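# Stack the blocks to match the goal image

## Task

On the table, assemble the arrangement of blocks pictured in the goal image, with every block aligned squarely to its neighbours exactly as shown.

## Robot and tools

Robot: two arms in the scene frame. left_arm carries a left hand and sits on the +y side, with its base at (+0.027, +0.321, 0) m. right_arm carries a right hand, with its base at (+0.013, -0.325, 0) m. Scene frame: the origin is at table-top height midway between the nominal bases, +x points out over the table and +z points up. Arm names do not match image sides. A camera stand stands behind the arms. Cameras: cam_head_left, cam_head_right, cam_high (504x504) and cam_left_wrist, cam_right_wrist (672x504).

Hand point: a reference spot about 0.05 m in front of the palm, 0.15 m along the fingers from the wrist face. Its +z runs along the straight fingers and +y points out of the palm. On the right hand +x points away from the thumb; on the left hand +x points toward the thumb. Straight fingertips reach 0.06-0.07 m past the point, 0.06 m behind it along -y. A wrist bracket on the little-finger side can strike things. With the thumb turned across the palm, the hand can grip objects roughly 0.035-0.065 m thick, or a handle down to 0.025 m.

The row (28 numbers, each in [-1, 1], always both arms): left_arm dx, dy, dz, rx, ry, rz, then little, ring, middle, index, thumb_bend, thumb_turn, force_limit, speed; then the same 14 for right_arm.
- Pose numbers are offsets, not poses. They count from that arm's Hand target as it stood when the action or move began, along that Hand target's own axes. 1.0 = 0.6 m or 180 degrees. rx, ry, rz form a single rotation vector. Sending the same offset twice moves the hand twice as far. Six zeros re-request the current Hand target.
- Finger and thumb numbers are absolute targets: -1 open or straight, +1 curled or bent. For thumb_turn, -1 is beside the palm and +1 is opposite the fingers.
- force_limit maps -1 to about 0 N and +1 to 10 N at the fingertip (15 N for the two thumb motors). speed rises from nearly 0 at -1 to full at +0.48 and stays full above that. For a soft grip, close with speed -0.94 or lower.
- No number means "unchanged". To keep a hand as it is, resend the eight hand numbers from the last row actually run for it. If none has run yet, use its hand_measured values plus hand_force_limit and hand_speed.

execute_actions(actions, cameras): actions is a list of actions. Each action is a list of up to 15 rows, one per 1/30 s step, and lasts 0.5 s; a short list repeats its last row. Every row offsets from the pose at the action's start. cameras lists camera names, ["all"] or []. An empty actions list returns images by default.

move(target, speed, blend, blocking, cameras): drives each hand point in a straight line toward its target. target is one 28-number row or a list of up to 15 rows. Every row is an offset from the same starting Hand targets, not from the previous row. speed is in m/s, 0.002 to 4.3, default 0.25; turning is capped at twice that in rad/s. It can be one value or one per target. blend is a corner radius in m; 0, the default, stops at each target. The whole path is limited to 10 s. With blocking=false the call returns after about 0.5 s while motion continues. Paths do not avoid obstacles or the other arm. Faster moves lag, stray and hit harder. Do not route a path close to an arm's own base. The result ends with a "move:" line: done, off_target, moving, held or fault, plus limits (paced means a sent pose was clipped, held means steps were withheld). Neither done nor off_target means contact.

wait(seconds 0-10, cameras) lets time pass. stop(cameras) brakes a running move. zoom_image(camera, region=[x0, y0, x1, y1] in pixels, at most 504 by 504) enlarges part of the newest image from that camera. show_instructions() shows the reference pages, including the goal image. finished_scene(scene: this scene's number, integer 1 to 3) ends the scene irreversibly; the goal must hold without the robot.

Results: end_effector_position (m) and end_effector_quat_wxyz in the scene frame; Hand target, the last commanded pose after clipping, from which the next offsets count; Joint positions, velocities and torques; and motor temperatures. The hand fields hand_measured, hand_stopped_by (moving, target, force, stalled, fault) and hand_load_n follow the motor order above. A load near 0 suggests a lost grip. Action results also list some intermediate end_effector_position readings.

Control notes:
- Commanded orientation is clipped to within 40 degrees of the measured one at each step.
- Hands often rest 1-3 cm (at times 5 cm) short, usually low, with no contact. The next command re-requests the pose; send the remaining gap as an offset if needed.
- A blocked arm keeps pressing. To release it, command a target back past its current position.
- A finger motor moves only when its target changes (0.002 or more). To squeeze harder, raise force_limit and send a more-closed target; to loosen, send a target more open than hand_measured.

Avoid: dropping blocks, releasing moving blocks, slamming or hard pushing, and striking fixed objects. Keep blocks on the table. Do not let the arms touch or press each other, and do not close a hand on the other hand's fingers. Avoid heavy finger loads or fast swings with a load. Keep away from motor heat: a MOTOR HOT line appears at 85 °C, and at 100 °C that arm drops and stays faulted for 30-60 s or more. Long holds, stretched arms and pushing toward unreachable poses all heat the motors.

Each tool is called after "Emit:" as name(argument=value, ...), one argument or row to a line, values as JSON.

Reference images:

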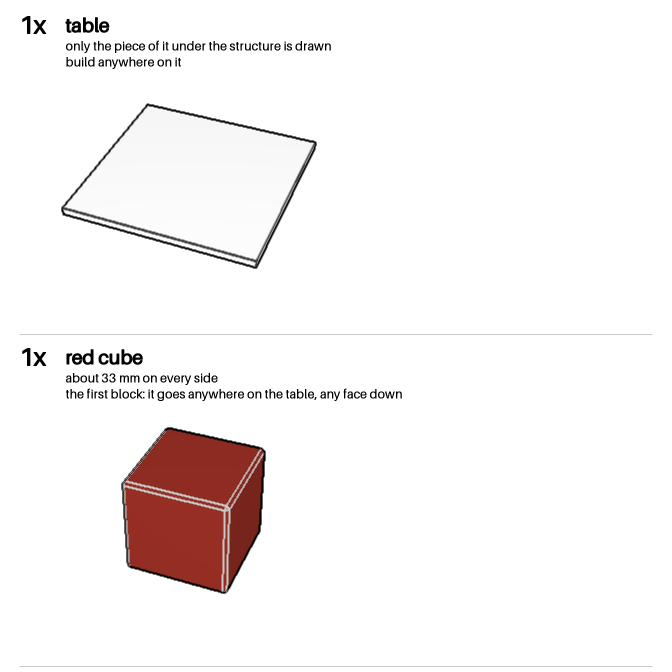

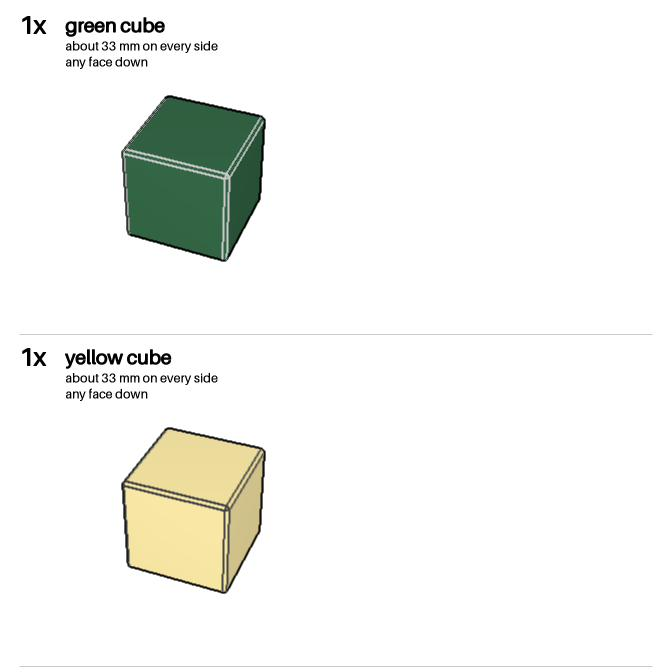

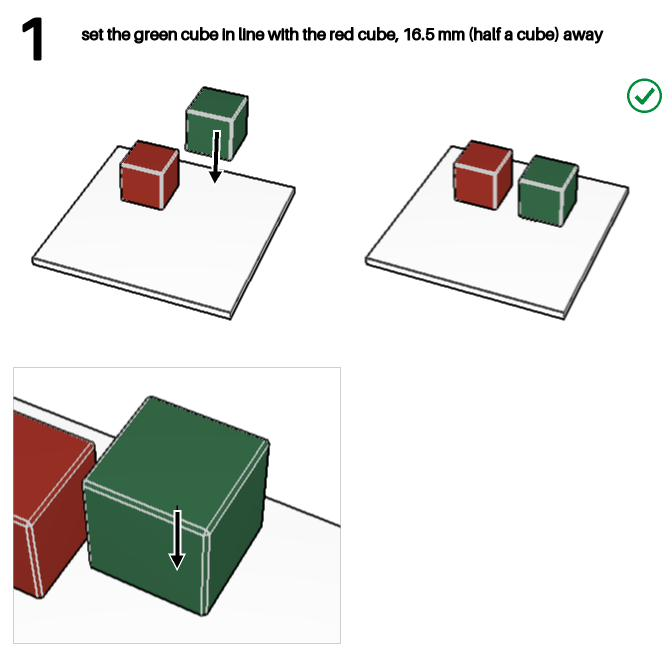

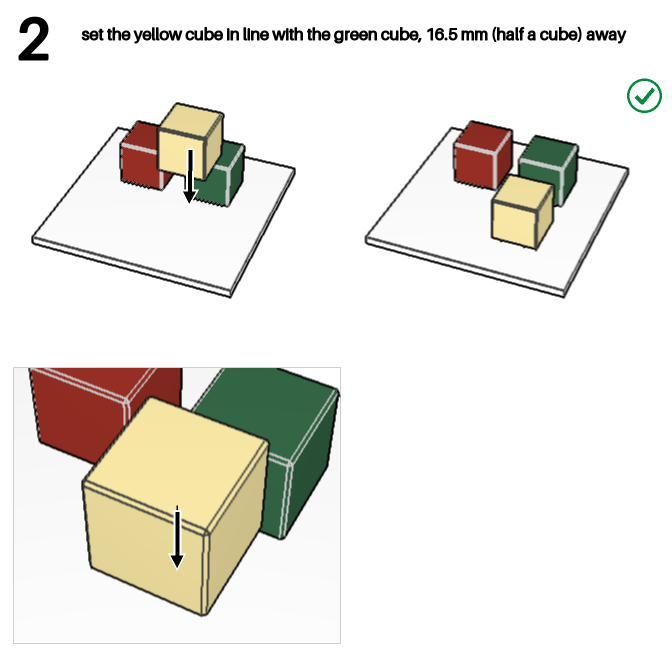

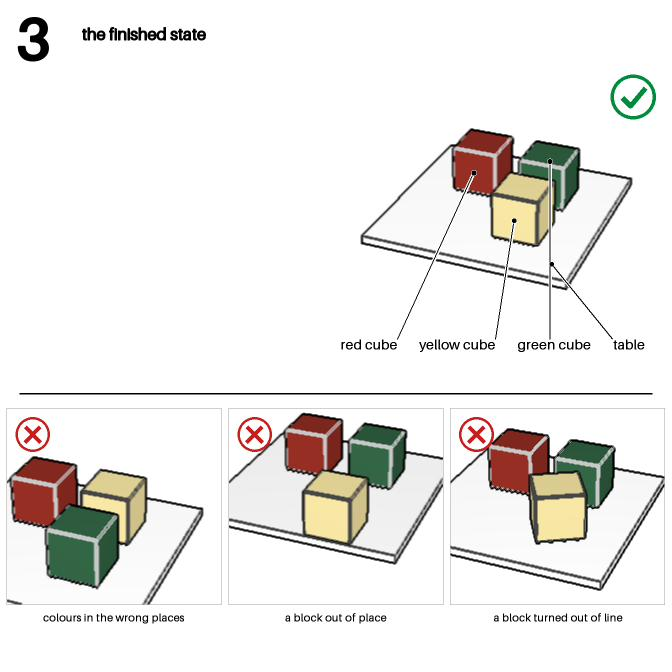

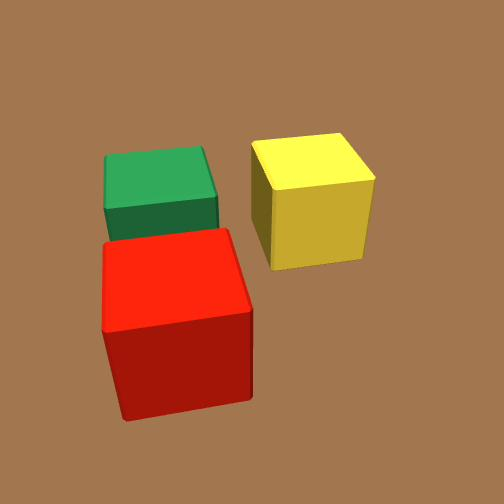

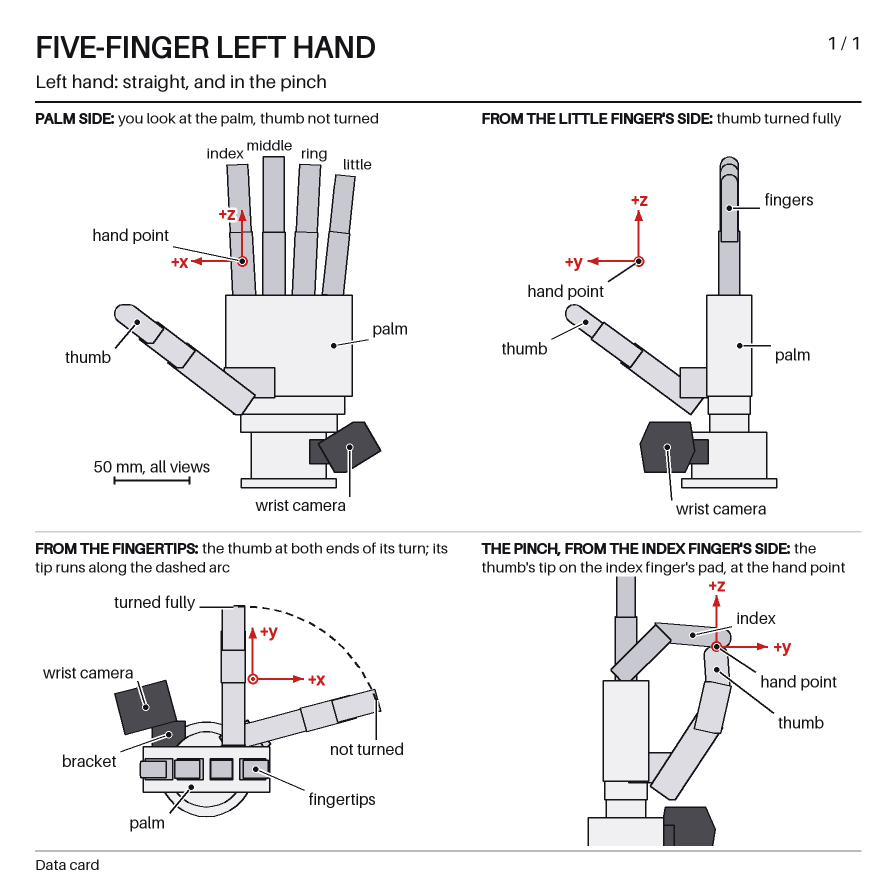

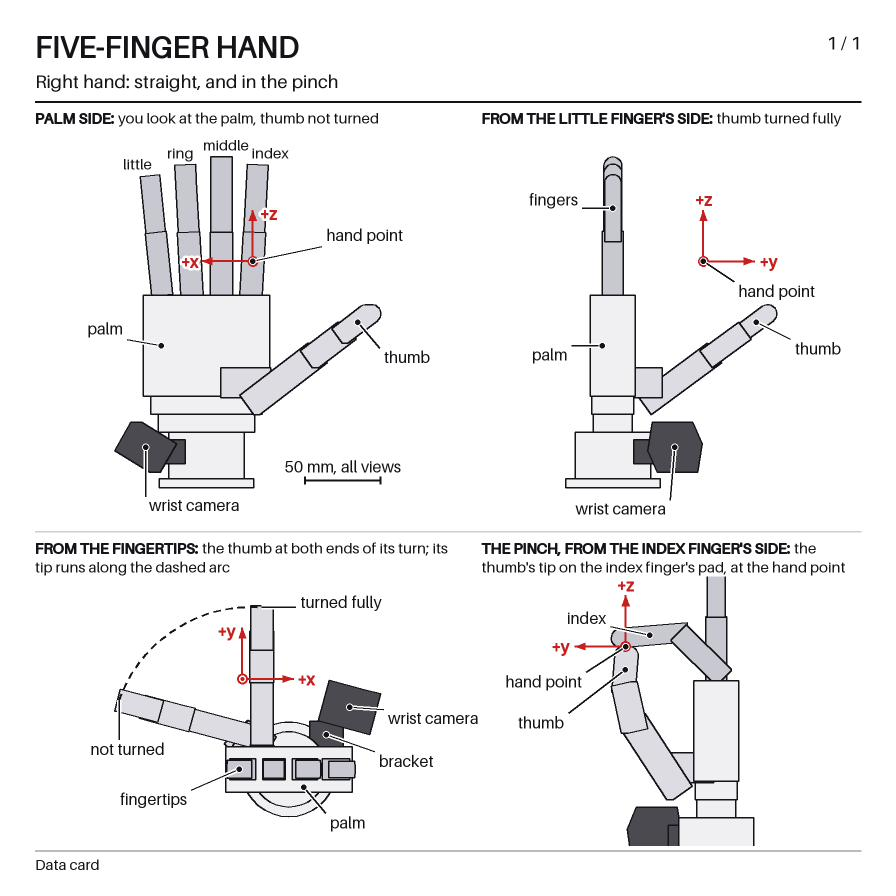

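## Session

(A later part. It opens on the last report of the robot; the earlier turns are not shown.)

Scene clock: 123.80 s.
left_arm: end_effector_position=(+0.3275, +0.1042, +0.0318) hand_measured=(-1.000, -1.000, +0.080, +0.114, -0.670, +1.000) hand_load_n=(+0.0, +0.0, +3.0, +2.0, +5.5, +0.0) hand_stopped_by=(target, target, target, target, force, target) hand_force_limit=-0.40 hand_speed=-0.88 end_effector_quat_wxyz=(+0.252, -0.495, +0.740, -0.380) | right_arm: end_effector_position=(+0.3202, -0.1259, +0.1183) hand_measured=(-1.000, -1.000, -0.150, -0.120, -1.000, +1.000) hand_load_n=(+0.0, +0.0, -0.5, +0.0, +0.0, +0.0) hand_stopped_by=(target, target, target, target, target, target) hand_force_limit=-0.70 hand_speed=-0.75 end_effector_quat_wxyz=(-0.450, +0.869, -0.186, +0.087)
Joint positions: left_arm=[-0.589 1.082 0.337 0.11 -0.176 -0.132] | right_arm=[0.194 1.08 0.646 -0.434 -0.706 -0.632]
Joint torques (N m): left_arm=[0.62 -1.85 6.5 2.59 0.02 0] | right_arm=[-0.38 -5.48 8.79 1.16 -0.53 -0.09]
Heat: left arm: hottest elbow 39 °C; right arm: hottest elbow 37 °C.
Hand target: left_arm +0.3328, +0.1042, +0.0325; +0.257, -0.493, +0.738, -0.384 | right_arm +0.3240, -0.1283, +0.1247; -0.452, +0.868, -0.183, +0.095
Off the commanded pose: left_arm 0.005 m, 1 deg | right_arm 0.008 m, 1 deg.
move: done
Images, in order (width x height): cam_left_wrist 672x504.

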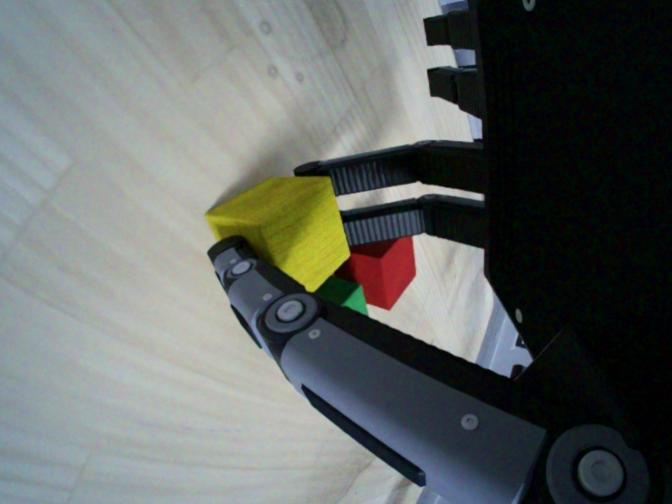

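Emit:
move(
  target=[
    [0.002,-0.036,-0.0213,0,0.0068,0.0048,-1,-1,0.08,0.115,-0.3,1,-0.4,-0.88,0,0,0,0,0,0,-1,-1,-0.15,-0.12,-1,1,-0.7,-0.75],
    [0.002,-0.0025,0.0022,0,0.0068,0.0048,-1,-1,0.08,0.115,-0.3,1,-0.4,-0.88,0,0,0,0,0,0,-1,-1,-0.15,-0.12,-1,1,-0.7,-0.75],
  ],
  speed=0.07,
  cameras=["cam_left_wrist","cam_high","cam_right_wrist"],
)

Emit:
zoom_image(
  camera="cam_left_wrist",
  region=[190, 160, 430, 360],
)

Emit:
zoom_image(
  camera="cam_high",
  region=[245, 206, 295, 256],
)

Scene clock: 126.47 s.
left_arm: end_effector_position=(+0.3270, +0.1032, +0.0313) hand_measured=(-1.000, -1.000, +0.080, +0.114, -0.670, +1.000) hand_load_n=(+0.0, -0.5, +3.5, +2.0, +5.0, +0.0) hand_stopped_by=(target, target, target, target, force, target) hand_force_limit=-0.40 hand_speed=-0.88 end_effector_quat_wxyz=(+0.247, -0.485, +0.746, -0.383) | right_arm: end_effector_position=(+0.3202, -0.1259, +0.1183) hand_measured=(-1.000, -1.000, -0.150, -0.120, -1.000, +1.000) hand_load_n=(+0.0, +0.0, +0.0, +0.0, +0.0, +0.0) hand_stopped_by=(target, target, target, target, target, target) hand_force_limit=-0.70 hand_speed=-0.75 end_effector_quat_wxyz=(-0.450, +0.869, -0.186, +0.087)
Joint positions: left_arm=[-0.579 1.085 0.337 0.116 -0.147 -0.111] | right_arm=[0.194 1.08 0.646 -0.434 -0.706 -0.632]
Joint torques (N m): left_arm=[0.44 -1.61 6.9 2.48 0.03 -0.01] | right_arm=[-0.32 -5.48 8.84 1.13 -0.52 -0.11]
Heat: left arm: hottest elbow 39 °C; right arm: hottest elbow 36 °C.
Hand target: left_arm +0.3341, +0.1023, +0.0329; +0.251, -0.483, +0.744, -0.387 | right_arm +0.3240, -0.1283, +0.1247; -0.452, +0.868, -0.183, +0.095
Off the commanded pose: left_arm 0.007 m, 1 deg | right_arm 0.008 m, 1 deg.
move: done
Images, in order (width x height): cam_high 504x504, cam_left_wrist 672x504, cam_right_wrist 672x504.

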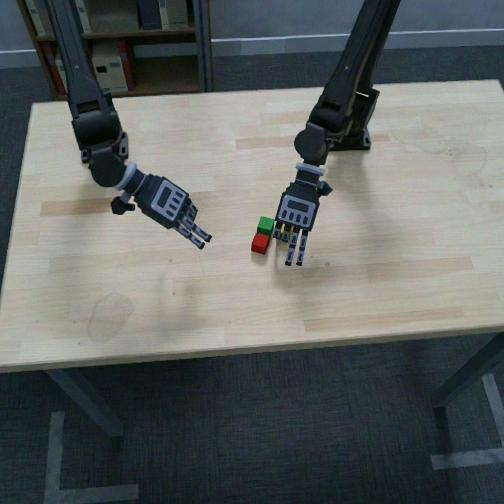

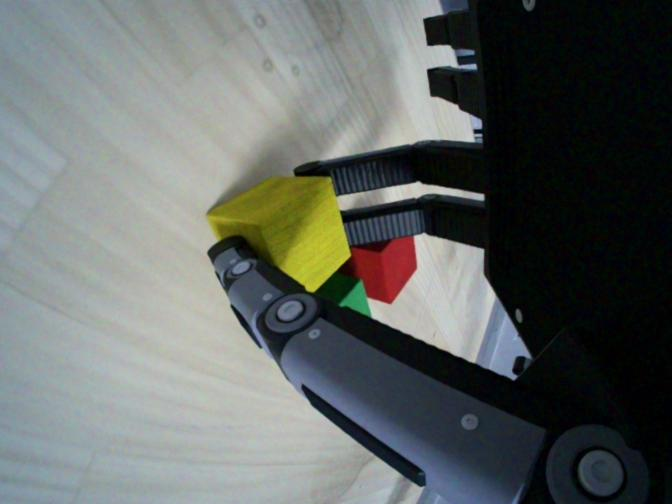

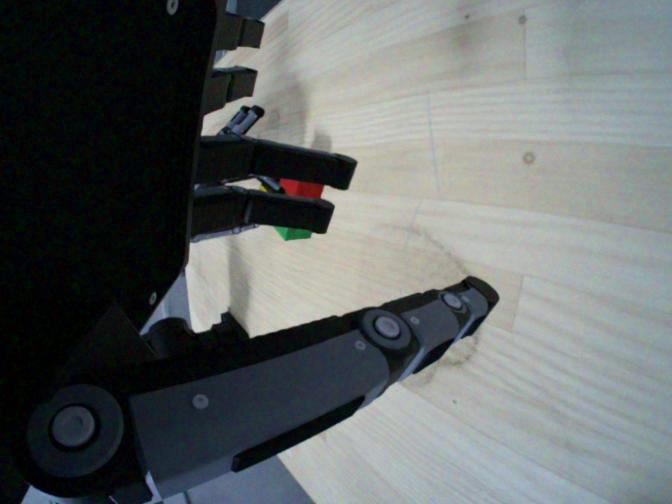

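Scaled by 2.100 from the camera's 672x504 image, which has a finer 960x720 frame.

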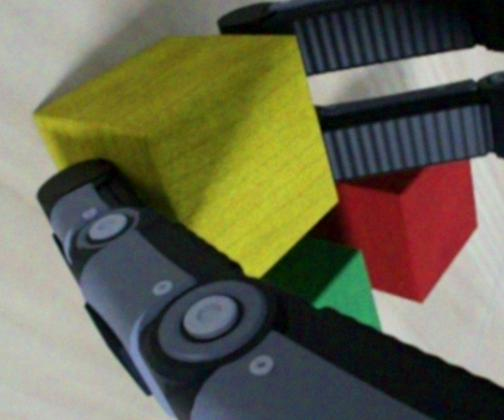

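Scaled by 10.080.

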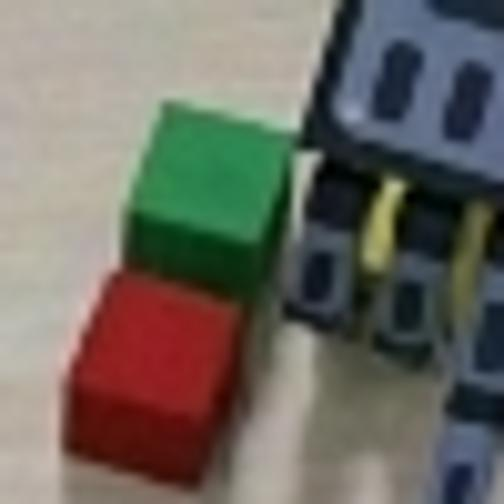

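Emit:
move(
  target=[
    [0,0,0,0,0,0,-1,-1,0.08,0.115,-0.85,1,-0.4,-0.8,0,0,0,0,0,0,-1,-1,-0.15,-0.12,-1,1,-0.7,-0.75],
    [0,0,0,0,0,0,-1,-1,-0.15,-0.12,-1,1,-0.7,-0.75,0,0,0,0,0,0,-1,-1,-0.15,-0.12,-1,1,-0.7,-0.75],
    [0,-0.1365,-0.0957,0,0,0,-1,-1,-0.15,-0.12,-1,1,-0.7,-0.75,0,0,0,0,0,0,-1,-1,-0.15,-0.12,-1,1,-0.7,-0.75],
    [-0.2227,-0.062,-0.26,0,0,0,-1,-1,-0.15,-0.12,-1,1,-0.7,-0.75,0,0,0,0,0,0,-1,-1,-0.15,-0.12,-1,1,-0.7,-0.75],
  ],
  speed=[0.08,0.08,0.09,0.2],
  blend=[0,0,0.02,0],
  cameras=["cam_left_wrist","cam_high","cam_head_left","cam_head_right"],
)

Emit:
zoom_image(
  camera="cam_high",
  region=[250, 209, 300, 259],
)

Emit:
zoom_image(
  camera="cam_left_wrist",
  region=[285, 230, 405, 340],
)

Scene clock: 132.33 s.
left_arm: end_effector_position=(+0.2870, +0.2646, +0.1397) hand_measured=(-1.000, -1.000, -0.150, -0.120, -1.000, +1.000) hand_load_n=(+0.0, -0.5, -0.5, +0.0, +0.0, +0.0) hand_stopped_by=(target, target, target, target, target, target) hand_force_limit=-0.70 hand_speed=-0.75 end_effector_quat_wxyz=(+0.241, -0.488, +0.745, -0.385) | right_arm: end_effector_position=(+0.3202, -0.1259, +0.1183) hand_measured=(-1.000, -1.000, -0.150, -0.120, -1.000, +1.000) hand_load_n=(+0.0, -0.5, +0.0, +0.0, +0.0, +0.0) hand_stopped_by=(target, target, target, target, target, target) hand_force_limit=-0.70 hand_speed=-0.75 end_effector_quat_wxyz=(-0.450, +0.869, -0.186, +0.087)
Joint positions: left_arm=[0.171 0.521 0.449 -0.64 0.457 0.345] | right_arm=[0.194 1.08 0.646 -0.434 -0.706 -0.632]
Joint torques (N m): left_arm=[0.5 1.73 10.03 1.17 0.37 0.02] | right_arm=[-0.21 -5.71 8.84 1.14 -0.53 -0.1]
Heat: left arm: hottest elbow 39 °C; right arm: hottest elbow 36 °C.
Hand target: left_arm +0.2913, +0.2677, +0.1529; +0.252, -0.483, +0.744, -0.387 | right_arm +0.3240, -0.1283, +0.1247; -0.452, +0.868, -0.183, +0.095
Off the commanded pose: left_arm 0.014 m, 1 deg | right_arm 0.008 m, 1 deg.
move: off_target (left_arm)
Images, in order (width x height): cam_head_left 504x504, cam_head_right 504x504, cam_high 504x504, cam_left_wrist 672x504.

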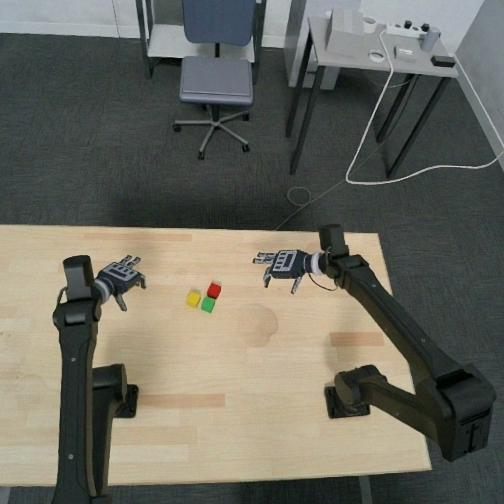

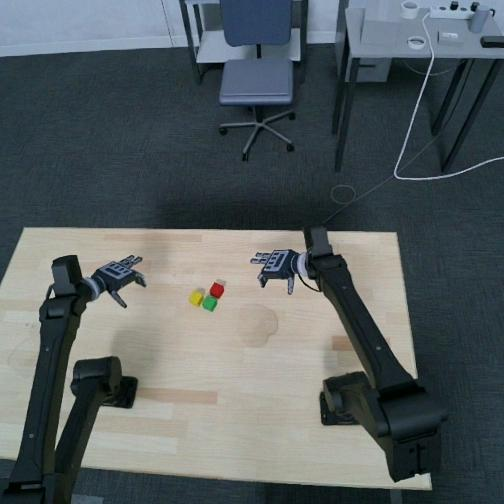

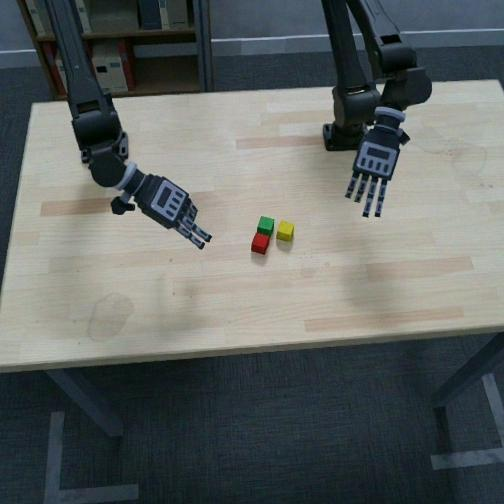

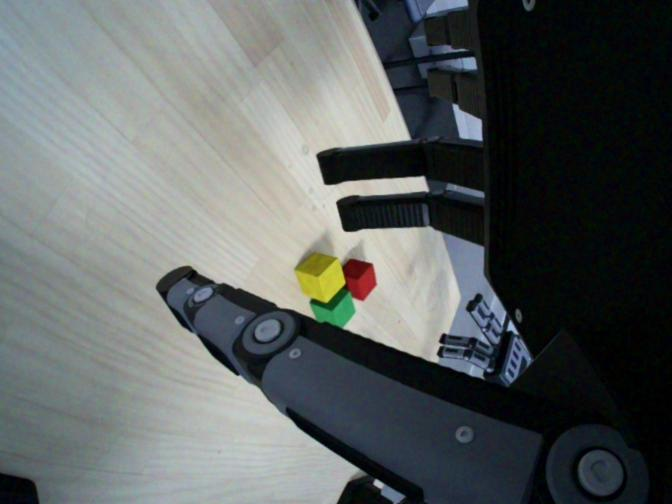

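Scaled by 10.080.

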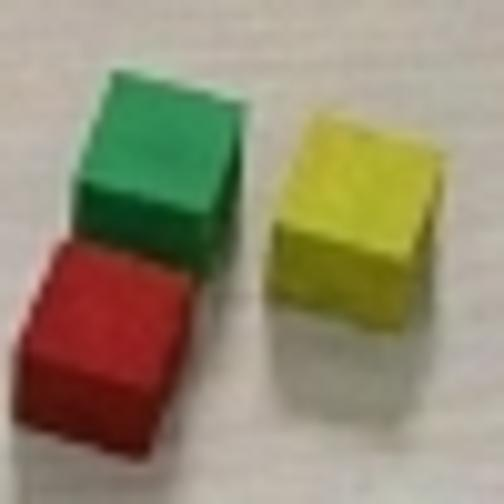

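Scaled by 4.200 from the camera's 672x504 image, which has a finer 960x720 frame.

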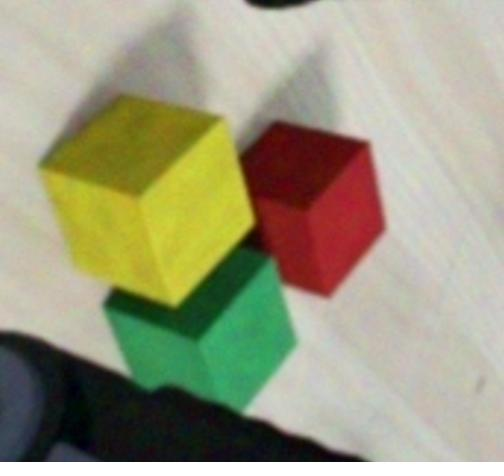

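Emit:
zoom_image(
  camera="cam_high",
  region=[248, 229, 273, 259],
)

Emit:
zoom_image(
  camera="cam_high",
  region=[254, 213, 279, 243],
)

Emit:
zoom_image(
  camera="cam_high",
  region=[273, 217, 298, 247],
)

Scaled by 16.800.

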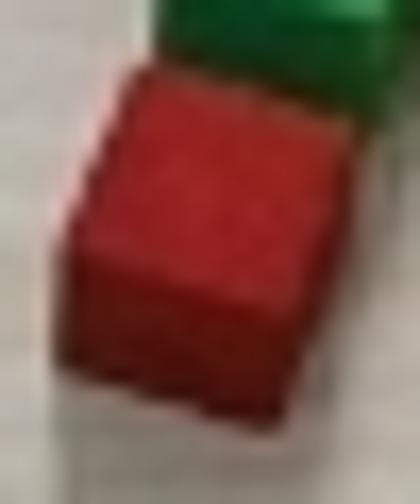

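Scaled by 16.800.

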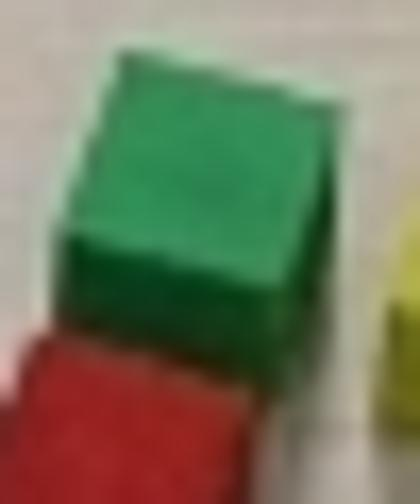

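Scaled by 16.800.

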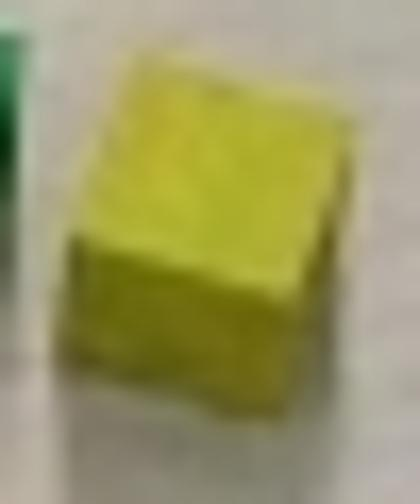

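Emit:
zoom_image(
  camera="cam_head_left",
  region=[182, 276, 228, 318],
)

Emit:
zoom_image(
  camera="cam_head_right",
  region=[184, 276, 230, 318],
)

Scaled by 10.957.

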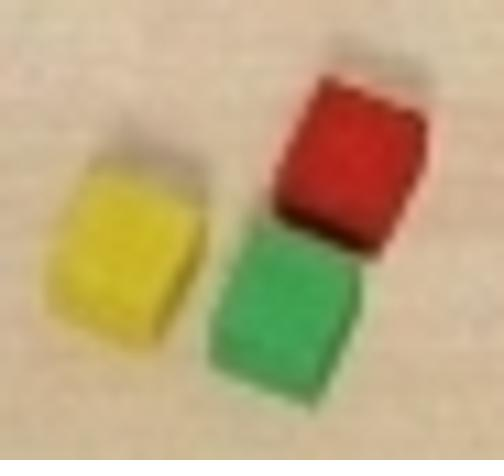

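Scaled by 10.957.

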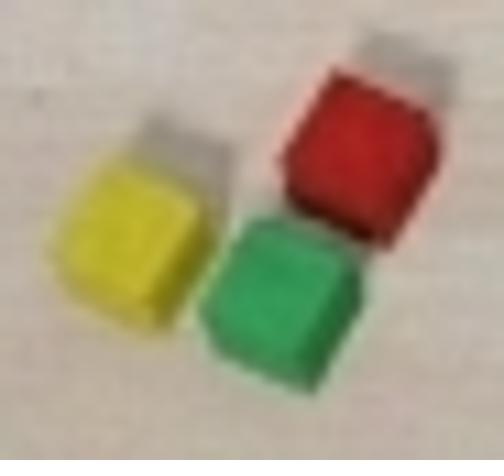

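Emit:
finished_scene(
  scene=2,
)

The scene is finished: the task was done.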